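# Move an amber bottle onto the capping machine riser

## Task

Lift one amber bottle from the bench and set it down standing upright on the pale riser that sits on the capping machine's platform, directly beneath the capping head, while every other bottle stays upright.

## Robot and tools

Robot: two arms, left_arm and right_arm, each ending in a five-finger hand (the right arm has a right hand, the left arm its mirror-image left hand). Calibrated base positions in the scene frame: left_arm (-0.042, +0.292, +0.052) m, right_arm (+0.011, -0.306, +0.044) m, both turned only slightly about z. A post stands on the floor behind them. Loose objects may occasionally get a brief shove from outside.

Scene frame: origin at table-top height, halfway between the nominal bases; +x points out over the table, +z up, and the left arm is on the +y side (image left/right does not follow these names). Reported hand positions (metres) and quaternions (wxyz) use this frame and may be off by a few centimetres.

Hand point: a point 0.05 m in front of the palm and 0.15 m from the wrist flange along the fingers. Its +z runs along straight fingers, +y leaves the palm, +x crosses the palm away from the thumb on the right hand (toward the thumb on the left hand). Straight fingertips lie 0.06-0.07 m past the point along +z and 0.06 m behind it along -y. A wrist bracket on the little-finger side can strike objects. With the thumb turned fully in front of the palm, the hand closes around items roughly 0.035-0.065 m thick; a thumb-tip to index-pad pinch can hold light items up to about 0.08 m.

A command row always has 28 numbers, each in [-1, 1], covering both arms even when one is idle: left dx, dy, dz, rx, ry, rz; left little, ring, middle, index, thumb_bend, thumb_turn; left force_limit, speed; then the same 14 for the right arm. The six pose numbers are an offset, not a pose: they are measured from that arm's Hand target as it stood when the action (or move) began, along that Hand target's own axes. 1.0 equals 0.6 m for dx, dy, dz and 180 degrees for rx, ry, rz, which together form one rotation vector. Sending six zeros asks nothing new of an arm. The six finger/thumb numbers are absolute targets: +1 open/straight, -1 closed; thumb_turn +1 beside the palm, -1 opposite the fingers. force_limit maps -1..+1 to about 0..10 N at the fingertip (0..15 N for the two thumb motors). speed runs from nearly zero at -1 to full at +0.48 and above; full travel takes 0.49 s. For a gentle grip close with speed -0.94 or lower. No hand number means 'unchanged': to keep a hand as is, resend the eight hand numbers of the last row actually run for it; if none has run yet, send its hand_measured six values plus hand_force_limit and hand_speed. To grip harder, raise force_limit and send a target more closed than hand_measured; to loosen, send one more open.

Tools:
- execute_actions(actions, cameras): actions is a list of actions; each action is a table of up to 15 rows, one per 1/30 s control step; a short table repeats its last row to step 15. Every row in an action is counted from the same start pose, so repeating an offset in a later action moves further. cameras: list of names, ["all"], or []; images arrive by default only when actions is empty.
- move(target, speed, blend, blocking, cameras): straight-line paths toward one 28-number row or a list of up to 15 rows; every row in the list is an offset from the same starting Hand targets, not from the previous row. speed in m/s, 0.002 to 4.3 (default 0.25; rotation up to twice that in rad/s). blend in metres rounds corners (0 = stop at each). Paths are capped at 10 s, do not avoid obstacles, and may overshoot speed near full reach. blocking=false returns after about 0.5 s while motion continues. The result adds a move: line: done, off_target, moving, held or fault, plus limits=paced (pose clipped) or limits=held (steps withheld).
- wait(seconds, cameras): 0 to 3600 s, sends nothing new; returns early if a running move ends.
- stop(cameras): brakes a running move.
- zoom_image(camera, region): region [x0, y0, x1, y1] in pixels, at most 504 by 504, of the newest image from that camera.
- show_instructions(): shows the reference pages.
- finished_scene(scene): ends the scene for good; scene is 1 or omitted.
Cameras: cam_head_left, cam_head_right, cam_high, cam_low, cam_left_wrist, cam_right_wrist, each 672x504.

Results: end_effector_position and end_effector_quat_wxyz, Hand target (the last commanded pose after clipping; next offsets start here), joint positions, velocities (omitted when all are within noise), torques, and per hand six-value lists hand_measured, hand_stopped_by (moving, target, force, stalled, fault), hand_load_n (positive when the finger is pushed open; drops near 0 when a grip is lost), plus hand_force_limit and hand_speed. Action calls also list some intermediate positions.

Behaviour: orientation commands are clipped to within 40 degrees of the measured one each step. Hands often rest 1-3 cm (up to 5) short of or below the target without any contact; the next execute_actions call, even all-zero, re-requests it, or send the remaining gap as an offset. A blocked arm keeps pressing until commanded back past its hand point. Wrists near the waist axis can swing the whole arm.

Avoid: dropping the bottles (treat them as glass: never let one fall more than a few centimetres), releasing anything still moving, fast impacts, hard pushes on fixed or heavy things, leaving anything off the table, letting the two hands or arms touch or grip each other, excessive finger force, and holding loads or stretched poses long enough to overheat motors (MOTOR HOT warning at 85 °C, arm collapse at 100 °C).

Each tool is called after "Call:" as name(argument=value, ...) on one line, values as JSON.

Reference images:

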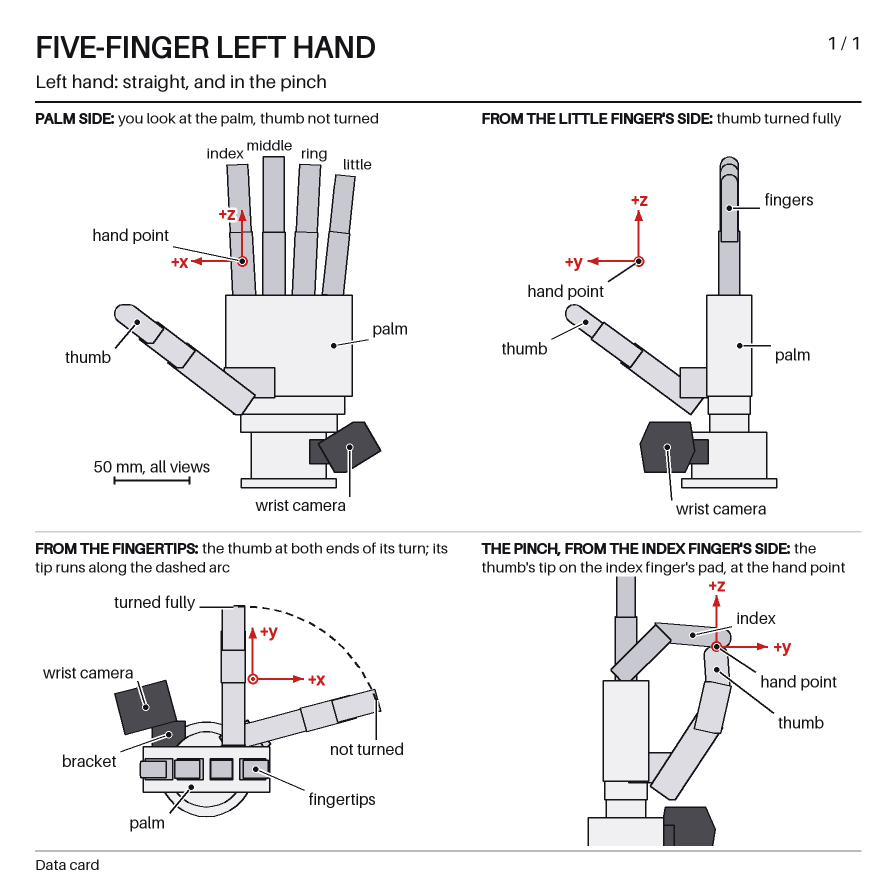

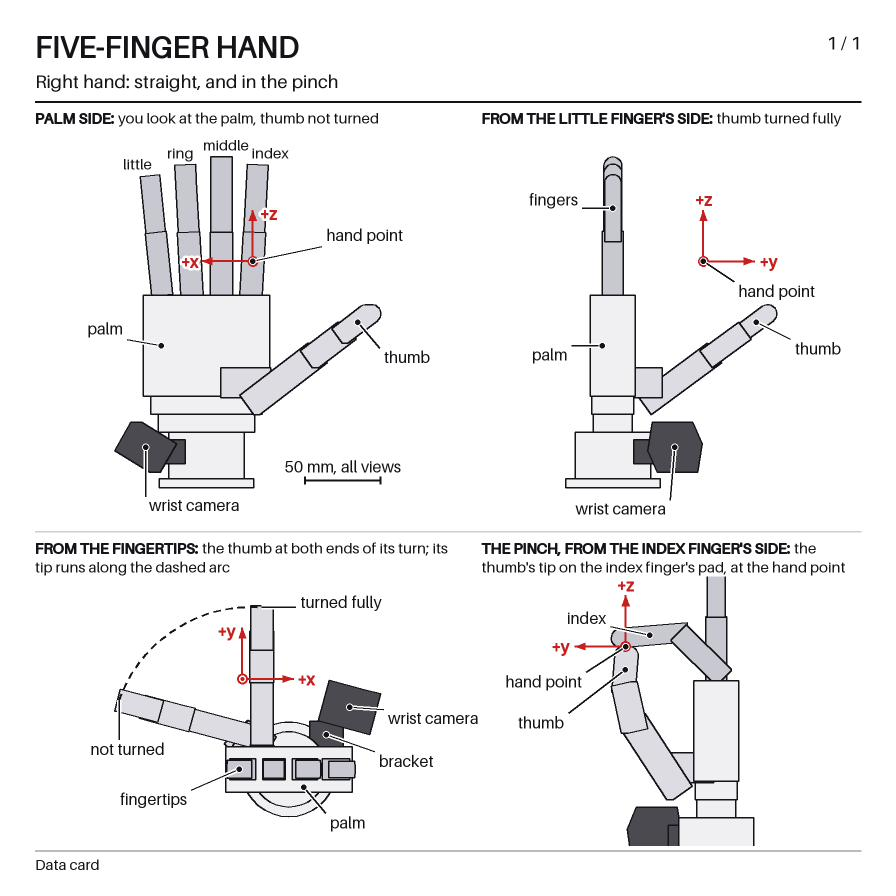

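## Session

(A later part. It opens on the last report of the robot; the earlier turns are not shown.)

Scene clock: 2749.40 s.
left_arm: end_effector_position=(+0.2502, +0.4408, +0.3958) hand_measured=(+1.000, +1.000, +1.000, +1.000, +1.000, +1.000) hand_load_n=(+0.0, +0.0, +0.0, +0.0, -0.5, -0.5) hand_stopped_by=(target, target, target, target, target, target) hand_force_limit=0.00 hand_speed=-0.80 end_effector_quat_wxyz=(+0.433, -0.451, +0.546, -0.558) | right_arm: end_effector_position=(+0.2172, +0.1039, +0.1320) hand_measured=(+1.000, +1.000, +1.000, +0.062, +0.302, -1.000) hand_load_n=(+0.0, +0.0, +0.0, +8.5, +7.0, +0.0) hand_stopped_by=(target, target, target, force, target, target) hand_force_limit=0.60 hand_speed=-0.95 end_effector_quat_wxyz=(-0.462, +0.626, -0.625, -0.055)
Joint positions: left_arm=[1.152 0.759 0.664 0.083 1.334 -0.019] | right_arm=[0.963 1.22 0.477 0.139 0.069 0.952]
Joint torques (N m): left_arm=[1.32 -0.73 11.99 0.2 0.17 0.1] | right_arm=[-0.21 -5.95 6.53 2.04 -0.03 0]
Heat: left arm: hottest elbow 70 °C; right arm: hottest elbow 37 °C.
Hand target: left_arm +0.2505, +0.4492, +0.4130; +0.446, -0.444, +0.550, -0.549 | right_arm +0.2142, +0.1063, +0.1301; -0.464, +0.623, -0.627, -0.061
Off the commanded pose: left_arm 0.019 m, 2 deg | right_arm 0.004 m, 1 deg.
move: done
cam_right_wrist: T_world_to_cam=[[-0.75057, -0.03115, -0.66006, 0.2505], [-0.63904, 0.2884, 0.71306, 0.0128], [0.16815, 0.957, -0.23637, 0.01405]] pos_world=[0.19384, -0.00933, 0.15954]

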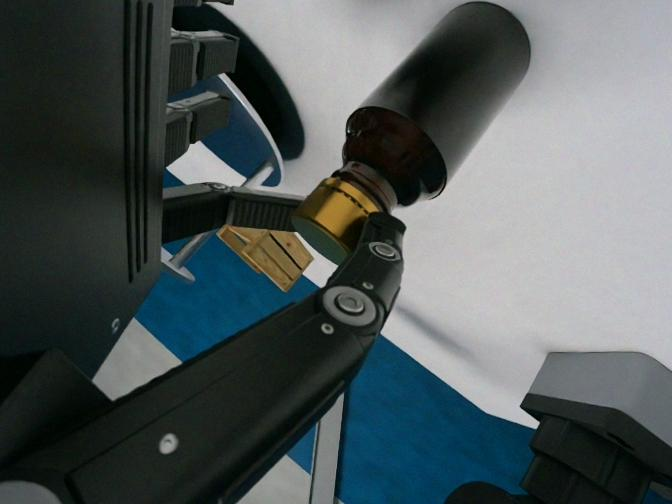

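Call:
move(target=[0,0,0,0,0,0,1,1,1,1,1,1,0,-0.8,-0.0372,-0.023,-0.0027,0,0,0,1,1,1,-0.2,0.30,-1,0.6,-0.95], speed=0.05, cameras=["cam_right_wrist"])

Scene clock: 2763.83 s.
left_arm: end_effector_position=(+0.2502, +0.4408, +0.3958) hand_measured=(+1.000, +1.000, +1.000, +1.000, +1.000, +1.000) hand_load_n=(+0.0, +0.0, +0.0, +0.0, +0.0, +0.0) hand_stopped_by=(target, target, target, target, target, target) hand_force_limit=0.00 hand_speed=-0.80 end_effector_quat_wxyz=(+0.433, -0.451, +0.546, -0.558) | right_arm: end_effector_position=(+0.2167, +0.1038, +0.1319) hand_measured=(+1.000, +1.000, +1.000, +0.062, +0.302, -1.000) hand_load_n=(+0.0, +0.0, +0.0, +8.0, +7.5, -2.5) hand_stopped_by=(target, target, target, force, target, target) hand_force_limit=0.60 hand_speed=-0.95 end_effector_quat_wxyz=(-0.450, +0.629, -0.632, -0.053)
Joint positions: left_arm=[1.152 0.759 0.664 0.083 1.334 -0.019] | right_arm=[0.965 1.217 0.495 0.089 0.073 0.959]
Joint torques (N m): left_arm=[1.26 -0.73 12 0.2 0.17 0.1] | right_arm=[0.91 -7.65 10.22 1.18 -0.07 -0.05]
Heat: left arm: hottest elbow 70 °C; right arm: hottest elbow 36 °C.
Hand target: left_arm +0.2505, +0.4492, +0.4130; +0.446, -0.444, +0.550, -0.549 | right_arm +0.2203, +0.1184, +0.1525; -0.464, +0.623, -0.627, -0.061
Off the commanded pose: left_arm 0.019 m, 2 deg | right_arm 0.026 m, 2 deg.
move: off_target (right_arm)
cam_right_wrist: T_world_to_cam=[[-0.76282, -0.04186, -0.64525, 0.25188], [-0.62437, 0.30714, 0.71821, 0.0068], [0.16812, 0.95074, -0.26043, 0.01803]] pos_world=[0.19335, -0.00869, 0.16233]

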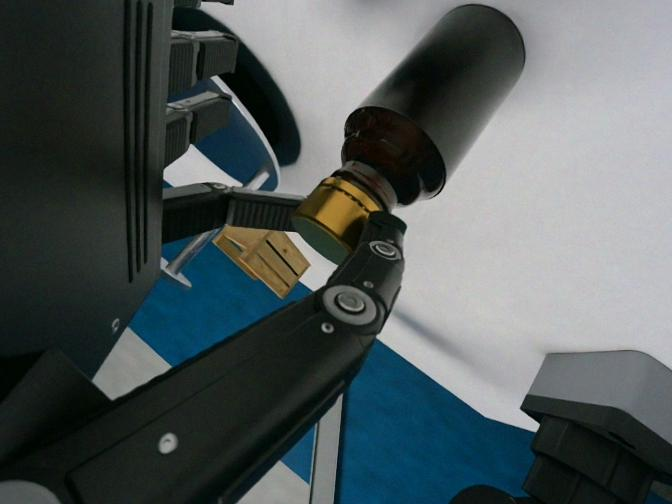

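Call:
move(target=[0,0,0,0,0,0,1,1,1,1,1,1,0,-0.8,-0.0439,-0.0334,-0.0375,0,0,0,1,1,1,-0.2,0.30,-1,0.6,-0.95], speed=0.04, cameras=["cam_right_wrist", "cam_head_left"])

Call:
zoom_image(camera="cam_head_left", region=[250, 200, 350, 300])

Scene clock: 2771.00 s.
left_arm: end_effector_position=(+0.2502, +0.4408, +0.3958) hand_measured=(+1.000, +1.000, +1.000, +1.000, +1.000, +1.000) hand_load_n=(+0.0, -0.5, +0.0, +0.0, +0.0, +0.0) hand_stopped_by=(target, target, target, target, target, target) hand_force_limit=0.00 hand_speed=-0.80 end_effector_quat_wxyz=(+0.433, -0.451, +0.546, -0.558) | right_arm: end_effector_position=(+0.2110, +0.0947, +0.1519) hand_measured=(+1.000, +1.000, +1.000, +0.062, +0.302, -1.000) hand_load_n=(+0.0, +0.0, +0.0, +8.5, +7.5, -1.5) hand_stopped_by=(target, target, target, force, target, target) hand_force_limit=0.60 hand_speed=-0.95 end_effector_quat_wxyz=(-0.429, +0.637, -0.639, -0.048)
Joint positions: left_arm=[1.152 0.759 0.664 0.083 1.334 -0.019] | right_arm=[0.965 1.133 0.534 -0.08 0.074 0.959]
Joint torques (N m): left_arm=[1.2 -0.73 11.99 0.2 0.17 0.1] | right_arm=[0.09 -8.29 12.44 1.57 -0.11 -0.06]
Heat: left arm: hottest elbow 70 °C; right arm: hottest elbow 37 °C.
Hand target: left_arm +0.2505, +0.4492, +0.4130; +0.446, -0.444, +0.550, -0.549 | right_arm +0.2203, +0.1185, +0.1925; -0.464, +0.623, -0.627, -0.061
Off the commanded pose: left_arm 0.019 m, 2 deg | right_arm 0.048 m, 5 deg.
move: off_target (right_arm)
cam_right_wrist: T_world_to_cam=[[-0.77877, -0.06633, -0.6238, 0.26252], [-0.60605, 0.33623, 0.72087, -0.01535], [0.16193, 0.93944, -0.30204, 0.04159]] pos_world=[0.1884, -0.0165, 0.18738]
Images, in order (width x height): cam_head_left 672x504, cam_right_wrist 672x504.

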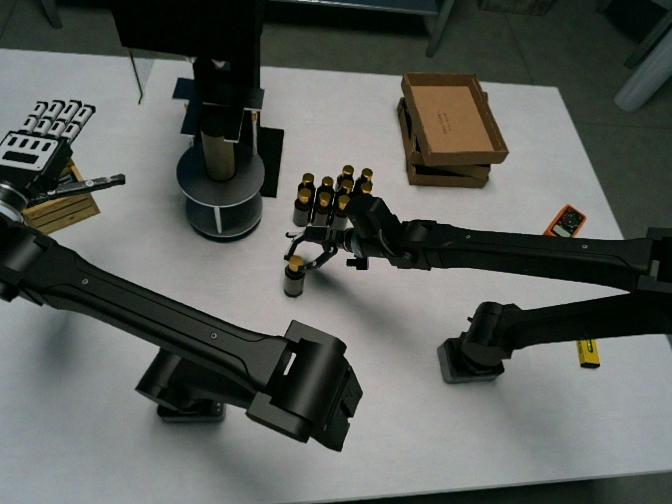

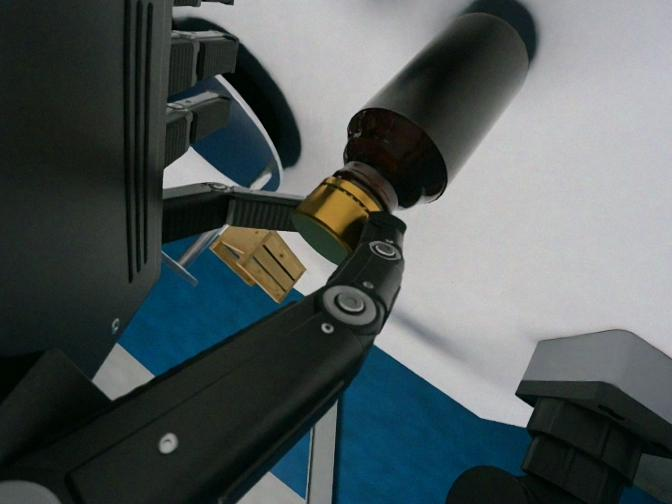

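Scaled by 5.040 from the camera's image (finer frame: 960x720).

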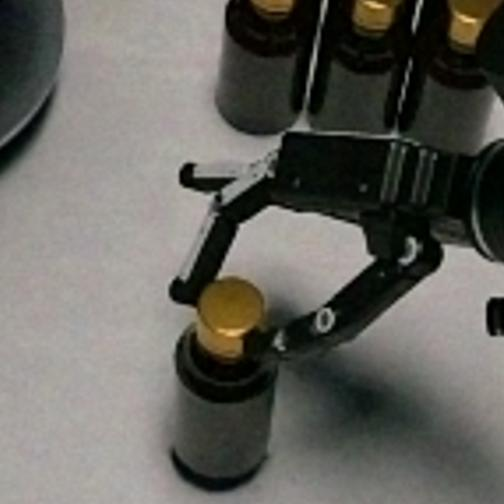

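Call:
move(target=[0,0,0,0,0,0,1,1,1,1,1,1,0,-0.8,-0.0549,-0.0418,-0.0469,0,0,0,1,1,1,-0.2,0.30,-1,0.6,-0.95], speed=0.06, cameras=["cam_right_wrist", "cam_head_left", "cam_left_wrist"])

Call:
zoom_image(camera="cam_head_left", region=[250, 200, 350, 300])

Scene clock: 2778.80 s.
left_arm: end_effector_position=(+0.2502, +0.4408, +0.3958) hand_measured=(+1.000, +1.000, +1.000, +1.000, +1.000, +1.000) hand_load_n=(+0.0, +0.0, +0.0, +0.0, +0.0, +0.0) hand_stopped_by=(target, target, target, target, target, target) hand_force_limit=0.00 hand_speed=-0.80 end_effector_quat_wxyz=(+0.433, -0.451, +0.546, -0.558) | right_arm: end_effector_position=(+0.2124, +0.0968, +0.1974) hand_measured=(+1.000, +1.000, +1.000, +0.062, +0.302, -1.000) hand_load_n=(+0.0, +0.0, +0.0, +8.5, +7.5, -1.5) hand_stopped_by=(target, target, target, force, target, target) hand_force_limit=0.60 hand_speed=-0.95 end_effector_quat_wxyz=(-0.427, +0.638, -0.639, -0.048)
Joint positions: left_arm=[1.152 0.759 0.664 0.083 1.334 -0.019] | right_arm=[0.965 1.057 0.624 -0.25 0.074 0.959]
Joint torques (N m): left_arm=[1.26 -0.67 11.99 0.21 0.17 0.1] | right_arm=[-0.26 -7.82 13.7 1.51 -0.14 -0.05]
Heat: left arm: hottest elbow 71 °C; right arm: hottest elbow 39 °C.
Hand target: left_arm +0.2505, +0.4492, +0.4130; +0.446, -0.444, +0.550, -0.549 | right_arm +0.2202, +0.1185, +0.2425; -0.464, +0.623, -0.627, -0.061
Off the commanded pose: left_arm 0.019 m, 2 deg | right_arm 0.051 m, 5 deg.
move: off_target (right_arm)
cam_left_wrist: T_world_to_cam=[[0.00035, -0.23069, 0.97303, -0.28021], [-0.70571, -0.68944, -0.1632, 0.53986], [0.7085, -0.68662, -0.16304, 0.30859]] pos_world=[0.16245, 0.51944, 0.41107]
cam_right_wrist: T_world_to_cam=[[-0.78031, -0.06866, -0.62161, 0.29223], [-0.60425, 0.33901, 0.72108, -0.04866], [0.16122, 0.93827, -0.30602, 0.0541]] pos_world=[0.18991, -0.01419, 0.2333]
Images, in order (width x height): cam_head_left 672x504, cam_left_wrist 672x504, cam_right_wrist 672x504.

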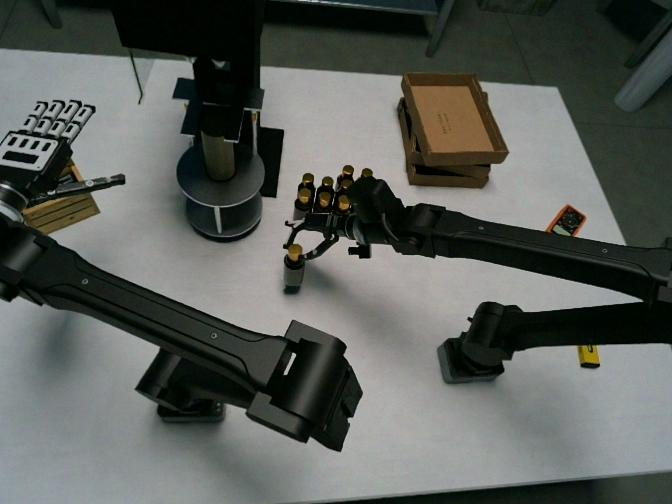

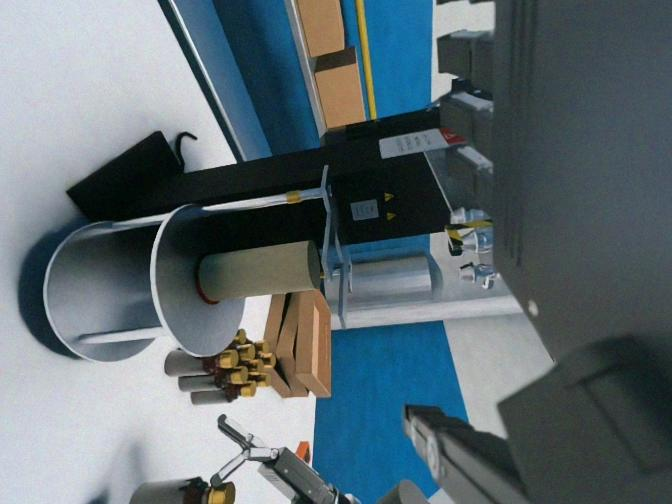

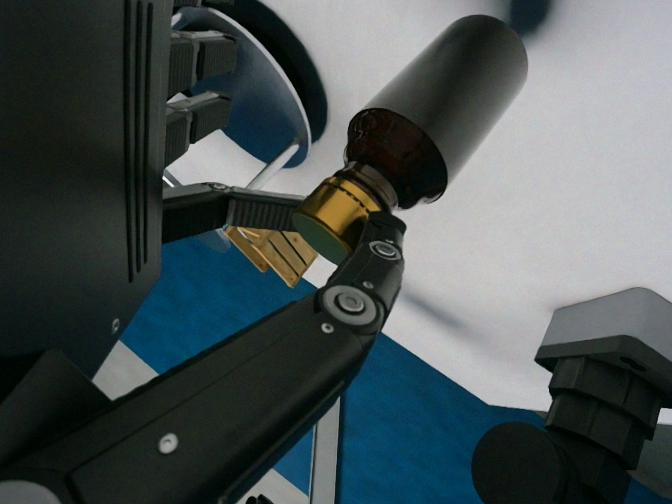

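Scaled by 5.040 from the camera's image (finer frame: 960x720).

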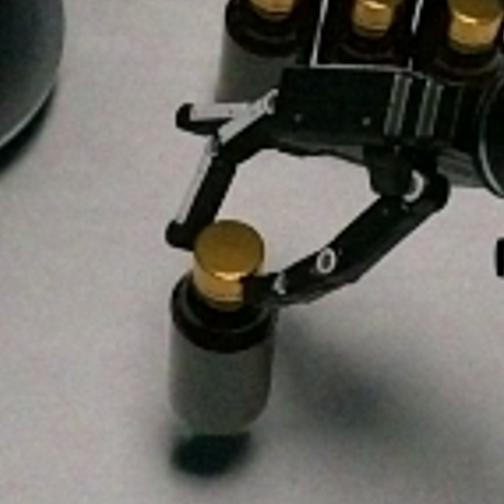

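Call:
execute_actions(actions=[], cameras=["cam_low", "cam_high"])

Call:
zoom_image(camera="cam_low", region=[180, 180, 340, 300])

Call:
zoom_image(camera="cam_high", region=[180, 230, 280, 330])

Scene clock: 2807.23 s.
left_arm: end_effector_position=(+0.2502, +0.4408, +0.3958) hand_measured=(+1.000, +1.000, +1.000, +1.000, +1.000, +1.000) hand_load_n=(+0.0, +0.0, +0.0, +0.0, +0.0, -0.5) hand_stopped_by=(target, target, target, target, target, target) hand_force_limit=0.00 hand_speed=-0.80 end_effector_quat_wxyz=(+0.433, -0.451, +0.546, -0.558) | right_arm: end_effector_position=(+0.2124, +0.0968, +0.1974) hand_measured=(+1.000, +1.000, +1.000, +0.062, +0.302, -1.000) hand_load_n=(+0.0, +0.0, +0.0, +8.0, +7.0, -1.5) hand_stopped_by=(target, target, target, force, target, target) hand_force_limit=0.60 hand_speed=-0.95 end_effector_quat_wxyz=(-0.427, +0.638, -0.639, -0.048)
Joint positions: left_arm=[1.152 0.759 0.664 0.083 1.334 -0.019] | right_arm=[0.965 1.057 0.624 -0.25 0.074 0.959]
Joint velocities: within noise
Joint torques (N m): left_arm=[1.26 -0.73 11.99 0.2 0.17 0.1] | right_arm=[-0.03 -8.12 13.55 1.65 -0.15 -0.1]
Heat: left arm: hottest elbow 71 °C; right arm: hottest elbow 45 °C.
Hand target: left_arm +0.2505, +0.4492, +0.4130; +0.446, -0.444, +0.550, -0.549 | right_arm +0.2202, +0.1185, +0.2425; -0.464, +0.623, -0.627, -0.061
Off the commanded pose: left_arm 0.019 m, 2 deg | right_arm 0.051 m, 5 deg.
Images, in order (width x height): cam_high 672x504, cam_low 672x504.

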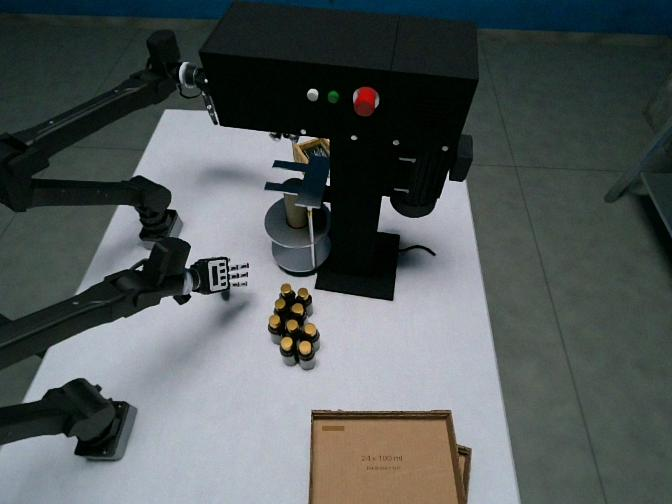

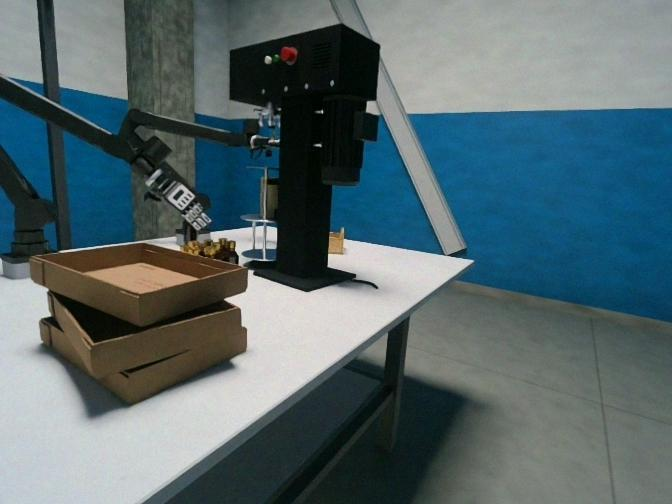

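Scaled by 3.150 from the camera's image (finer frame: 960x720).

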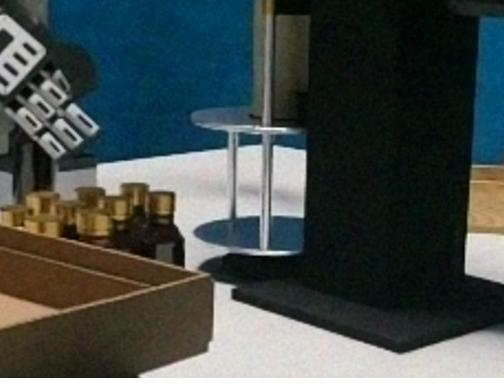

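Scaled by 5.040 from the camera's image (finer frame: 960x720).

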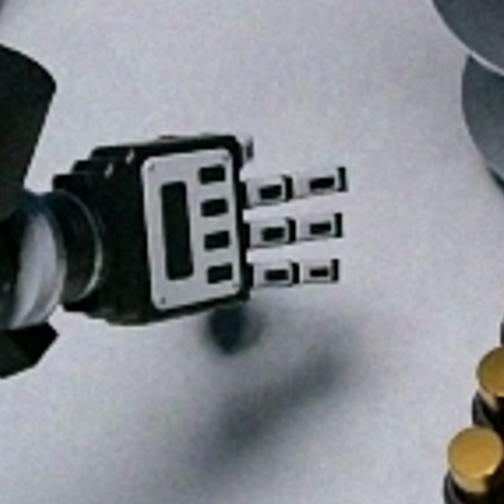

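Call:
move(target=[0,0,0,0,0,0,1,1,1,1,1,1,0,-0.8,-0.2352,-0.1652,-0.1188,0.0135,-0.0242,0.0035,1,1,1,-0.2,0.30,-1,0.6,-0.95], speed=0.1, cameras=["cam_right_wrist", "cam_head_left", "cam_left_wrist"])

Call:
zoom_image(camera="cam_head_left", region=[220, 150, 340, 270])

Scene clock: 2901.10 s.
left_arm: end_effector_position=(+0.2502, +0.4408, +0.3958) hand_measured=(+1.000, +1.000, +1.000, +1.000, +1.000, +1.000) hand_load_n=(+0.0, +0.0, +0.0, +0.0, +0.0, +0.0) hand_stopped_by=(target, target, target, target, target, target) hand_force_limit=0.00 hand_speed=-0.80 end_effector_quat_wxyz=(+0.433, -0.451, +0.546, -0.558) | right_arm: end_effector_position=(+0.2376, +0.1395, +0.3788) hand_measured=(+1.000, +1.000, +1.000, +0.062, +0.302, -1.000) hand_load_n=(+0.0, +0.0, +0.0, +8.0, +7.5, -1.5) hand_stopped_by=(target, target, target, force, target, target) hand_force_limit=0.60 hand_speed=-0.95 end_effector_quat_wxyz=(-0.469, +0.623, -0.624, -0.058)
Joint positions: left_arm=[1.152 0.759 0.664 0.083 1.334 -0.019] | right_arm=[0.969 1.053 1.056 -0.592 0.073 0.959]
Joint torques (N m): left_arm=[1.26 -0.67 11.99 0.18 0.17 0.1] | right_arm=[0.97 -7.65 14.74 1.72 -0.27 0]
Heat: left arm: hottest elbow 71 °C; right arm: hottest elbow 52 °C.
Hand target: left_arm +0.2505, +0.4492, +0.4130; +0.446, -0.444, +0.550, -0.549 | right_arm +0.2382, +0.1527, +0.4252; -0.500, +0.607, -0.614, -0.073
Off the commanded pose: left_arm 0.019 m, 2 deg | right_arm 0.048 m, 5 deg.
move: off_target (right_arm)
cam_left_wrist: T_world_to_cam=[[0.00035, -0.23069, 0.97303, -0.28021], [-0.70571, -0.68944, -0.1632, 0.53986], [0.7085, -0.68662, -0.16304, 0.30859]] pos_world=[0.16245, 0.51944, 0.41107]
cam_right_wrist: T_world_to_cam=[[-0.74699, -0.02096, -0.6645, 0.42934], [-0.64267, 0.27866, 0.71367, -0.15833], [0.17021, 0.96016, -0.22163, 0.02841]] pos_world=[0.21412, 0.02584, 0.40459]
Images, in order (width x height): cam_head_left 672x504, cam_left_wrist 672x504, cam_right_wrist 672x504.

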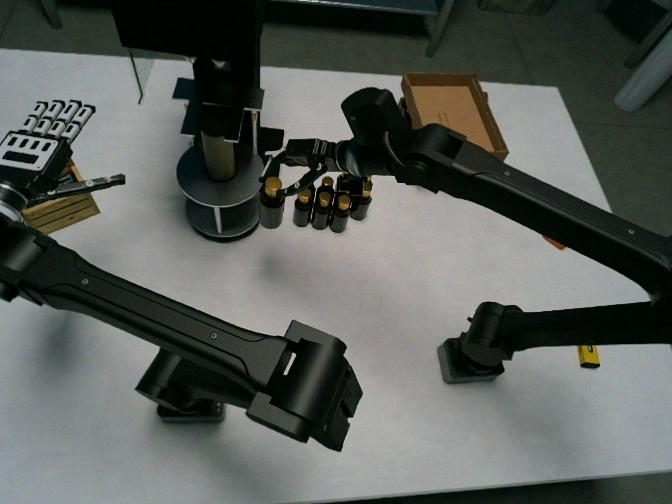

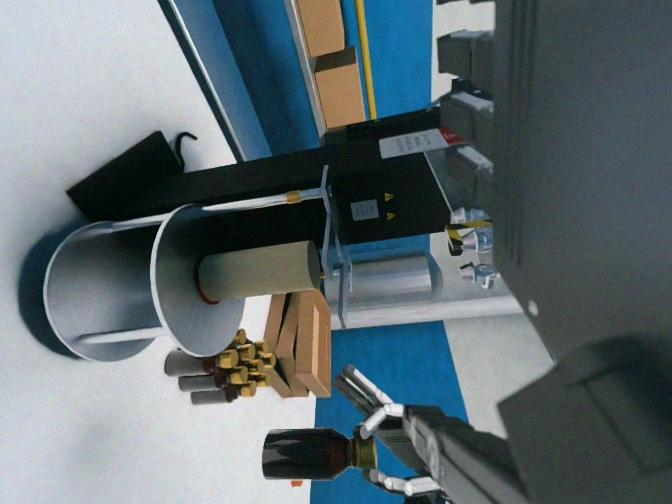

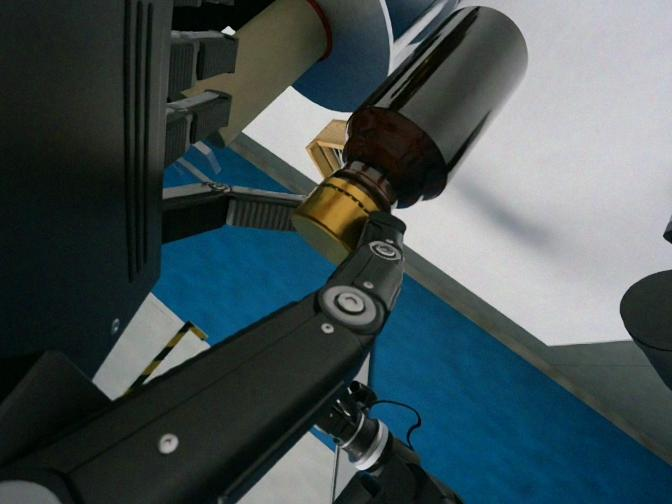

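Scaled by 4.200 from the camera's image (finer frame: 960x720).

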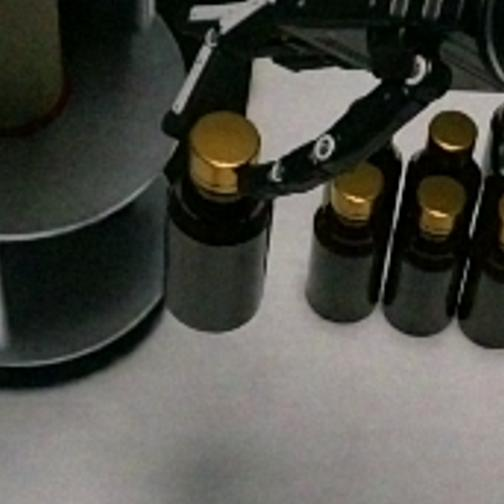

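Call:
zoom_image(camera="cam_left_wrist", region=[240, 380, 400, 500])

Scaled by 3.150 from the camera's image (finer frame: 960x720).

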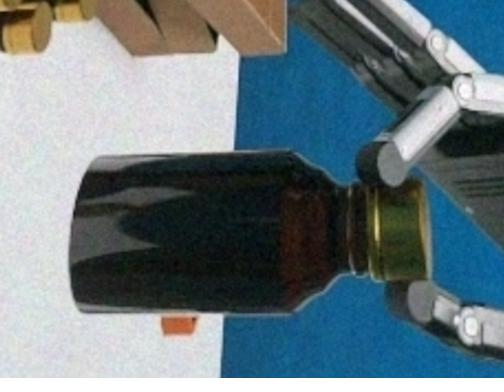

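Call:
zoom_image(camera="cam_left_wrist", region=[180, 200, 380, 350])

Scaled by 2.520 from the camera's image (finer frame: 960x720).

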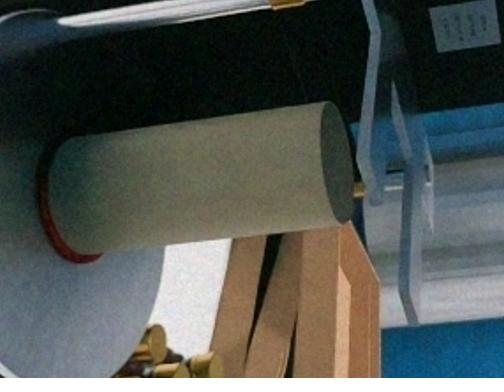

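Call:
move(target=[0,0,0,0,0,0,1,1,1,1,1,1,0,-0.8,0,0,0,0,0,0,0.84,0.76,0.72,-0.2,0.30,-1,0.6,-0.95], cameras=["cam_right_wrist"])

Scene clock: 2966.47 s.
left_arm: end_effector_position=(+0.2502, +0.4408, +0.3958) hand_measured=(+1.000, +1.000, +1.000, +1.000, +1.000, +1.000) hand_load_n=(+0.0, +0.0, +0.0, +0.0, +0.0, -0.5) hand_stopped_by=(target, target, target, target, target, target) hand_force_limit=0.00 hand_speed=-0.80 end_effector_quat_wxyz=(+0.433, -0.451, +0.546, -0.558) | right_arm: end_effector_position=(+0.2376, +0.1395, +0.3788) hand_measured=(+0.840, +0.760, +0.720, +0.062, +0.302, -1.000) hand_load_n=(+0.0, +0.0, +0.0, +8.5, +7.0, -1.5) hand_stopped_by=(target, target, target, force, target, target) hand_force_limit=0.60 hand_speed=-0.95 end_effector_quat_wxyz=(-0.469, +0.623, -0.624, -0.058)
Joint positions: left_arm=[1.152 0.759 0.664 0.083 1.334 -0.019] | right_arm=[0.969 1.053 1.056 -0.592 0.073 0.959]
Joint torques (N m): left_arm=[1.26 -0.67 11.99 0.2 0.17 0.1] | right_arm=[0.79 -7.77 14.84 1.55 -0.21 0.04]
Heat: left arm: hottest elbow 71 °C; right arm: hottest elbow 57 °C.
Hand target: left_arm +0.2505, +0.4492, +0.4130; +0.446, -0.444, +0.550, -0.549 | right_arm +0.2382, +0.1527, +0.4252; -0.500, +0.607, -0.614, -0.073
Off the commanded pose: left_arm 0.019 m, 2 deg | right_arm 0.048 m, 5 deg.
move: done
cam_right_wrist: T_world_to_cam=[[-0.74699, -0.02096, -0.6645, 0.42934], [-0.64267, 0.27866, 0.71367, -0.15833], [0.17021, 0.96016, -0.22163, 0.02841]] pos_world=[0.21412, 0.02584, 0.40459]

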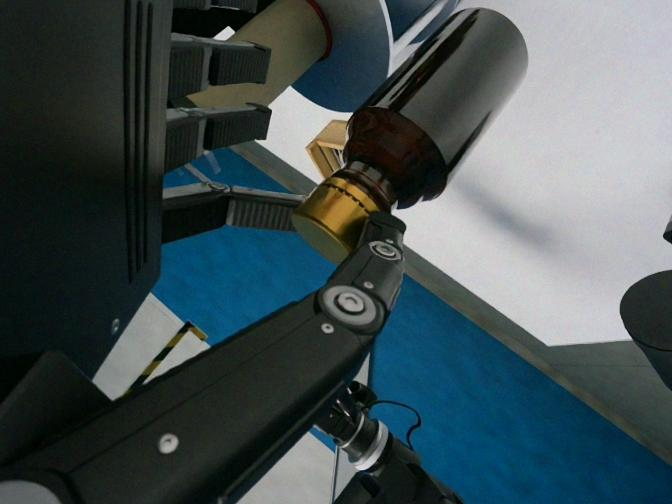

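Call:
move(target=[[0,0,0,0,0,0,1,1,1,1,1,1,0,-0.8,-0.1002,-0.0615,-0.0260,-0.0072,0.0085,0.0014,0.84,0.76,0.72,-0.2,0.30,-1,0.6,-0.95],[0,0,0,0,0,0,1,1,1,1,1,1,0,-0.8,-0.2060,-0.0778,0.1448,-0.0072,0.0085,0.0014,0.84,0.76,0.72,-0.2,0.30,-1,0.6,-0.95]], speed=0.08, blend=0.02, cameras=["cam_right_wrist", "cam_head_left", "cam_head_right", "cam_left_wrist"])

Scene clock: 2988.67 s.
left_arm: end_effector_position=(+0.2502, +0.4408, +0.3958) hand_measured=(+1.000, +1.000, +1.000, +1.000, +1.000, +1.000) hand_load_n=(+0.0, +0.0, +0.0, +0.0, +0.0, -0.5) hand_stopped_by=(target, target, target, target, target, target) hand_force_limit=0.00 hand_speed=-0.80 end_effector_quat_wxyz=(+0.433, -0.451, +0.546, -0.558) | right_arm: end_effector_position=(+0.2869, +0.2550, +0.4581) hand_measured=(+0.840, +0.760, +0.720, +0.062, +0.302, -1.000) hand_load_n=(+0.0, +0.0, +0.0, +7.0, +6.5, -1.5) hand_stopped_by=(target, target, target, force, target, target) hand_force_limit=0.60 hand_speed=-0.95 end_effector_quat_wxyz=(-0.458, +0.629, -0.625, -0.056)
Joint positions: left_arm=[1.152 0.759 0.664 0.083 1.334 -0.019] | right_arm=[1.014 1.408 1.576 -0.784 0.107 0.979]
Joint torques (N m): left_arm=[1.2 -0.67 11.97 0.18 0.17 0.1] | right_arm=[-0.15 -7.36 16.59 1.94 -0.14 0.1]
Heat: left arm: hottest elbow 71 °C; right arm: hottest elbow 58 °C.
Hand target: left_arm +0.2505, +0.4492, +0.4130; +0.446, -0.444, +0.550, -0.549 | right_arm +0.2929, +0.2843, +0.4937; -0.485, +0.612, -0.621, -0.073
Off the commanded pose: left_arm 0.019 m, 2 deg | right_arm 0.046 m, 4 deg.
move: off_target (right_arm)
cam_left_wrist: T_world_to_cam=[[0.00035, -0.23069, 0.97303, -0.28021], [-0.70571, -0.68944, -0.1632, 0.53986], [0.7085, -0.68662, -0.16304, 0.30859]] pos_world=[0.16245, 0.51944, 0.41107]
cam_right_wrist: T_world_to_cam=[[-0.75396, -0.04009, -0.6557, 0.52412], [-0.63664, 0.29067, 0.71428, -0.22056], [0.16195, 0.95598, -0.24468, -0.05938]] pos_world=[0.26437, 0.14188, 0.48668]
Images, in order (width x height): cam_head_left 672x504, cam_head_right 672x504, cam_left_wrist 672x504, cam_right_wrist 672x504.

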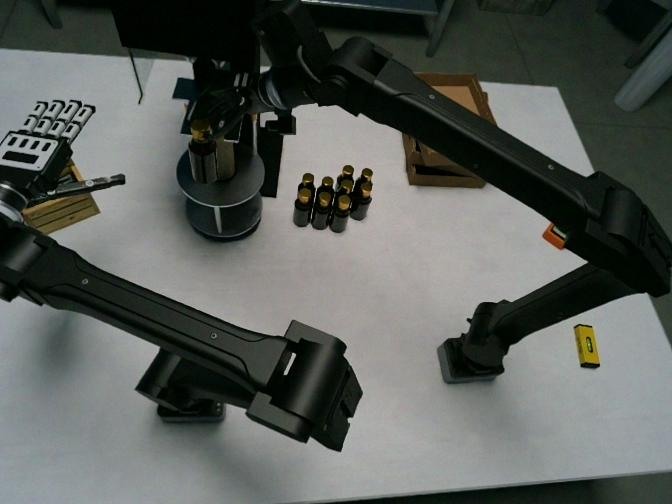

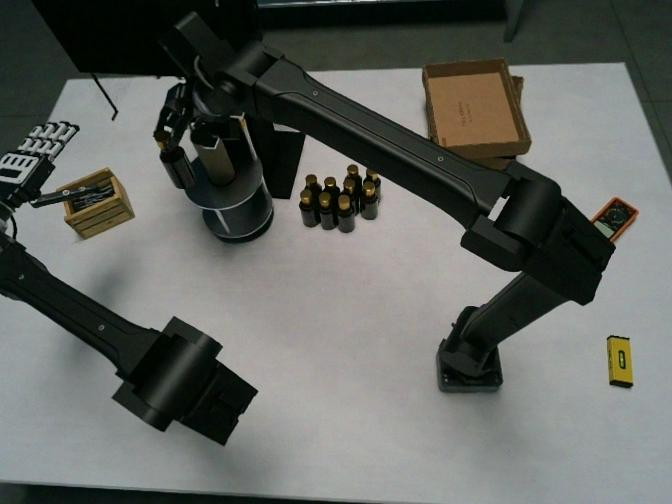

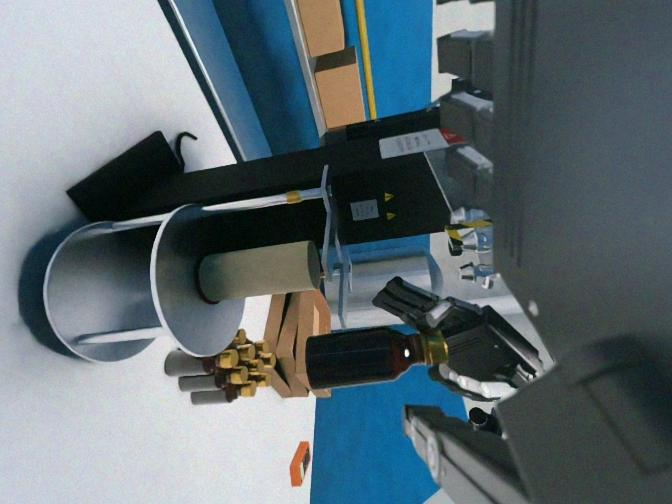

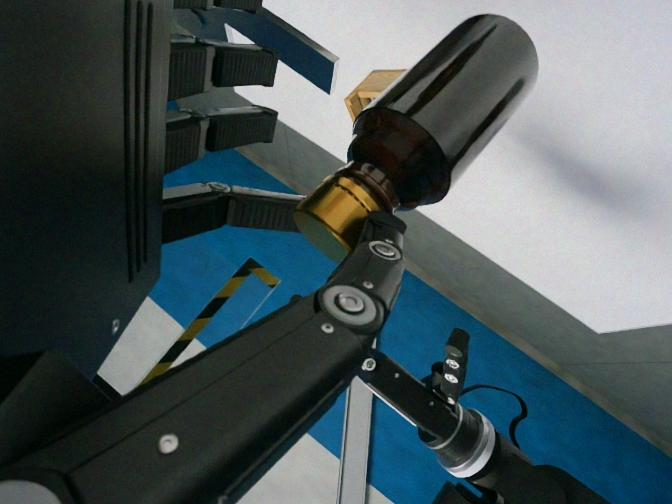

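Call:
zoom_image(camera="cam_head_left", region=[160, 90, 280, 210])

Call:
zoom_image(camera="cam_head_right", region=[130, 90, 250, 210])

Call:
zoom_image(camera="cam_left_wrist", region=[280, 230, 480, 430])

Scaled by 4.200 from the camera's image (finer frame: 960x720).

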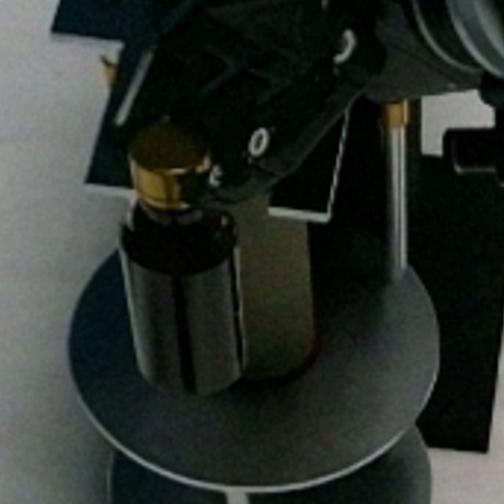

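Scaled by 4.200 from the camera's image (finer frame: 960x720).

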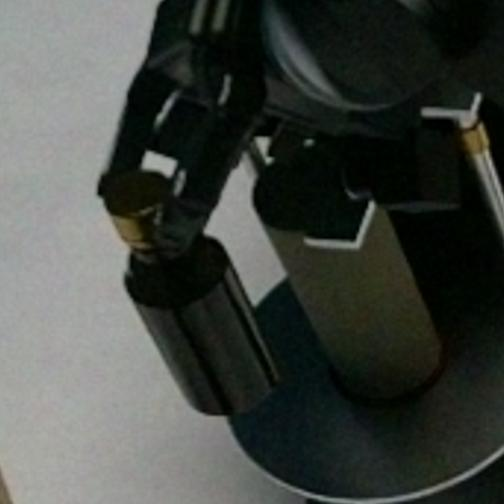

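Scaled by 2.520 from the camera's image (finer frame: 960x720).

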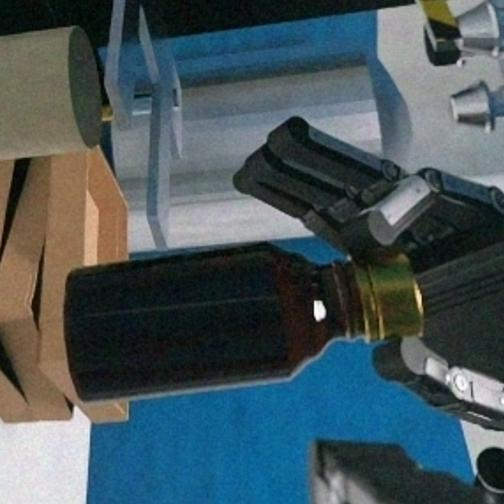

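Call:
zoom_image(camera="cam_left_wrist", region=[300, 150, 520, 320])

Scaled by 2.291 from the camera's image (finer frame: 960x720).

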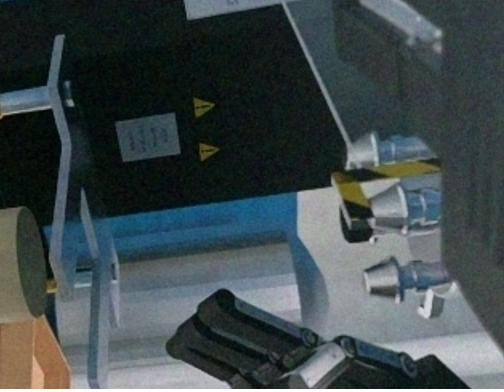

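Call:
move(target=[[0,0,0,0,0,0,1,1,1,1,1,1,0,-0.8,0.1527,0.0363,-0.1622,0,0,0,0.84,0.76,0.72,-0.2,0.30,-1,0.6,-0.95],[0,0,0,0,0,0,1,1,1,1,1,1,0,-0.8,0.4958,0.2620,-0.0178,-0.0070,0.0152,-0.0054,0.84,0.76,0.72,-0.2,0.30,-1,0.6,-0.95]], speed=0.1, blend=0.03, cameras=["cam_right_wrist", "cam_head_left"])

Call:
zoom_image(camera="cam_head_left", region=[240, 180, 360, 300])

Scene clock: 3258.77 s.
left_arm: end_effector_position=(+0.2502, +0.4408, +0.3958) hand_measured=(+1.000, +1.000, +1.000, +1.000, +1.000, +1.000) hand_load_n=(+0.0, +0.0, +0.0, +0.0, +0.0, -0.5) hand_stopped_by=(target, target, target, target, target, target) hand_force_limit=0.00 hand_speed=-0.80 end_effector_quat_wxyz=(+0.433, -0.451, +0.546, -0.558) | right_arm: end_effector_position=(+0.2132, +0.1051, +0.1999) hand_measured=(+0.840, +0.760, +0.720, +0.062, +0.302, -1.000) hand_load_n=(+0.0, +0.0, +0.0, +7.0, +6.5, -2.0) hand_stopped_by=(target, target, target, force, target, target) hand_force_limit=0.60 hand_speed=-0.95 end_effector_quat_wxyz=(-0.442, +0.635, -0.631, -0.058)
Joint positions: left_arm=[1.152 0.759 0.664 0.083 1.334 -0.019] | right_arm=[0.967 1.072 0.617 -0.193 0.06 0.957]
Joint torques (N m): left_arm=[1.2 -0.67 11.99 0.2 0.17 0.1] | right_arm=[-1.14 -6.12 8.81 2.66 -0.23 -0.14]
Heat: left arm: hottest elbow 72 °C; right arm: hottest elbow 72 °C.
Hand target: left_arm +0.2505, +0.4492, +0.4130; +0.446, -0.444, +0.550, -0.549 | right_arm +0.2217, +0.1102, +0.2145; -0.464, +0.624, -0.626, -0.061
Off the commanded pose: left_arm 0.019 m, 2 deg | right_arm 0.018 m, 3 deg.
move: off_target (right_arm)
cam_right_wrist: T_world_to_cam=[[-0.7707, -0.05828, -0.63453, 0.29441], [-0.61894, 0.30517, 0.72373, -0.04665], [0.15146, 0.95051, -0.27127, 0.04089]] pos_world=[0.19183, -0.00747, 0.23167]
Images, in order (width x height): cam_head_left 672x504, cam_right_wrist 672x504.

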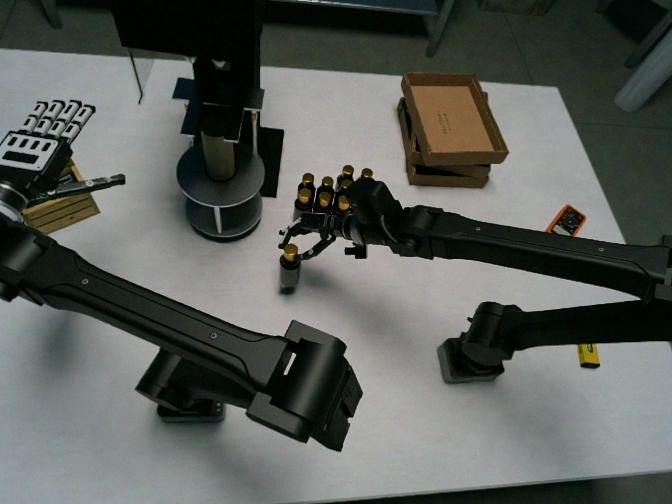

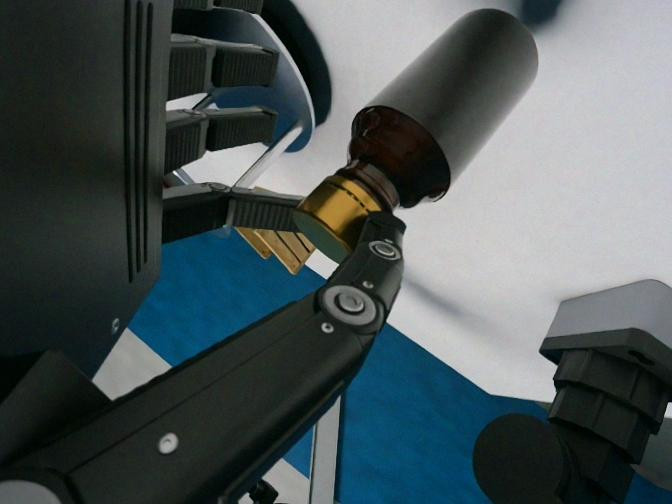

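Scaled by 4.200 from the camera's image (finer frame: 960x720).

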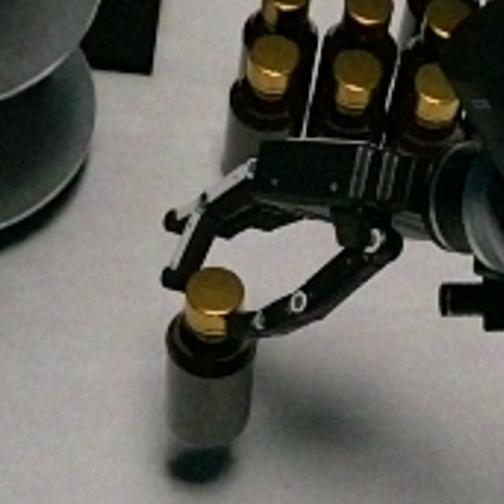

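Call:
move(target=[0,0,0,0,0,0,1,1,1,1,1,1,0,-0.8,0.0603,0.0459,0.0515,0.0087,-0.0137,0.0021,0.84,0.76,0.72,-0.2,0.30,-1,0.6,-0.95], speed=0.06, cameras=["cam_head_left"])

Call:
zoom_image(camera="cam_head_left", region=[240, 180, 360, 300])

Scene clock: 3268.60 s.
left_arm: end_effector_position=(+0.2502, +0.4408, +0.3958) hand_measured=(+1.000, +1.000, +1.000, +1.000, +1.000, +1.000) hand_load_n=(+0.0, +0.0, +0.0, +0.0, +0.0, +0.0) hand_stopped_by=(target, target, target, target, target, target) hand_force_limit=0.00 hand_speed=-0.80 end_effector_quat_wxyz=(+0.433, -0.451, +0.546, -0.558) | right_arm: end_effector_position=(+0.2133, +0.1051, +0.1462) hand_measured=(+0.840, +0.760, +0.720, +0.062, +0.302, -1.000) hand_load_n=(+0.0, +0.0, +0.0, +7.0, +6.0, -1.5) hand_stopped_by=(target, target, target, force, target, target) hand_force_limit=0.60 hand_speed=-0.95 end_effector_quat_wxyz=(-0.465, +0.626, -0.623, -0.064)
Joint positions: left_arm=[1.152 0.759 0.664 0.083 1.334 -0.019] | right_arm=[0.965 1.181 0.488 0.099 0.056 0.957]
Joint torques (N m): left_arm=[1.26 -0.73 11.99 0.18 0.17 0.1] | right_arm=[-1.49 -7.41 7.98 2.89 -0.36 -0.09]
Heat: left arm: hottest elbow 72 °C; right arm: hottest elbow 67 °C.
Hand target: left_arm +0.2505, +0.4492, +0.4130; +0.446, -0.444, +0.550, -0.549 | right_arm +0.2218, +0.1101, +0.1597; -0.485, +0.614, -0.619, -0.068
Off the commanded pose: left_arm 0.019 m, 2 deg | right_arm 0.017 m, 3 deg.
move: off_target (right_arm)

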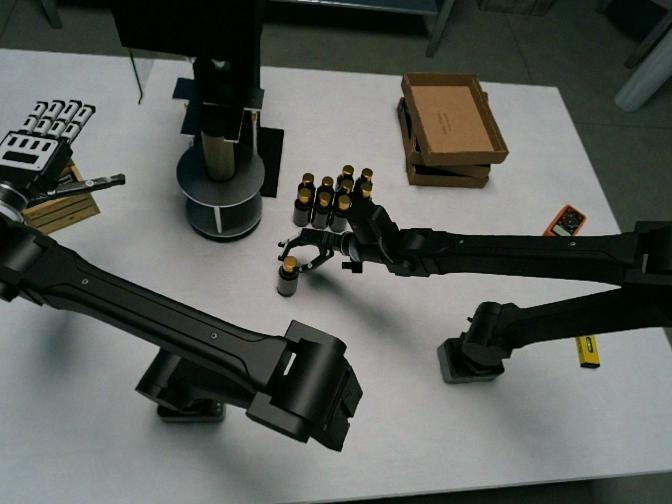

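Scaled by 4.200 from the camera's image (finer frame: 960x720).

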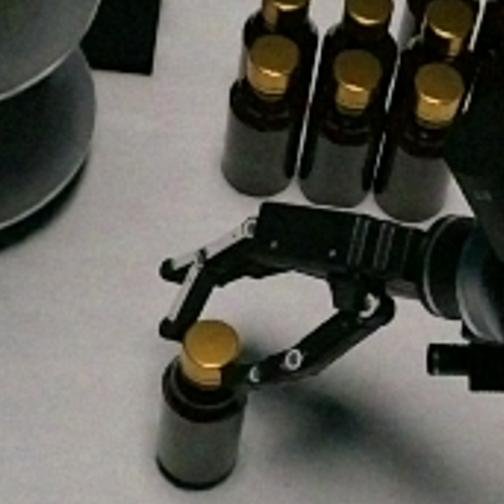

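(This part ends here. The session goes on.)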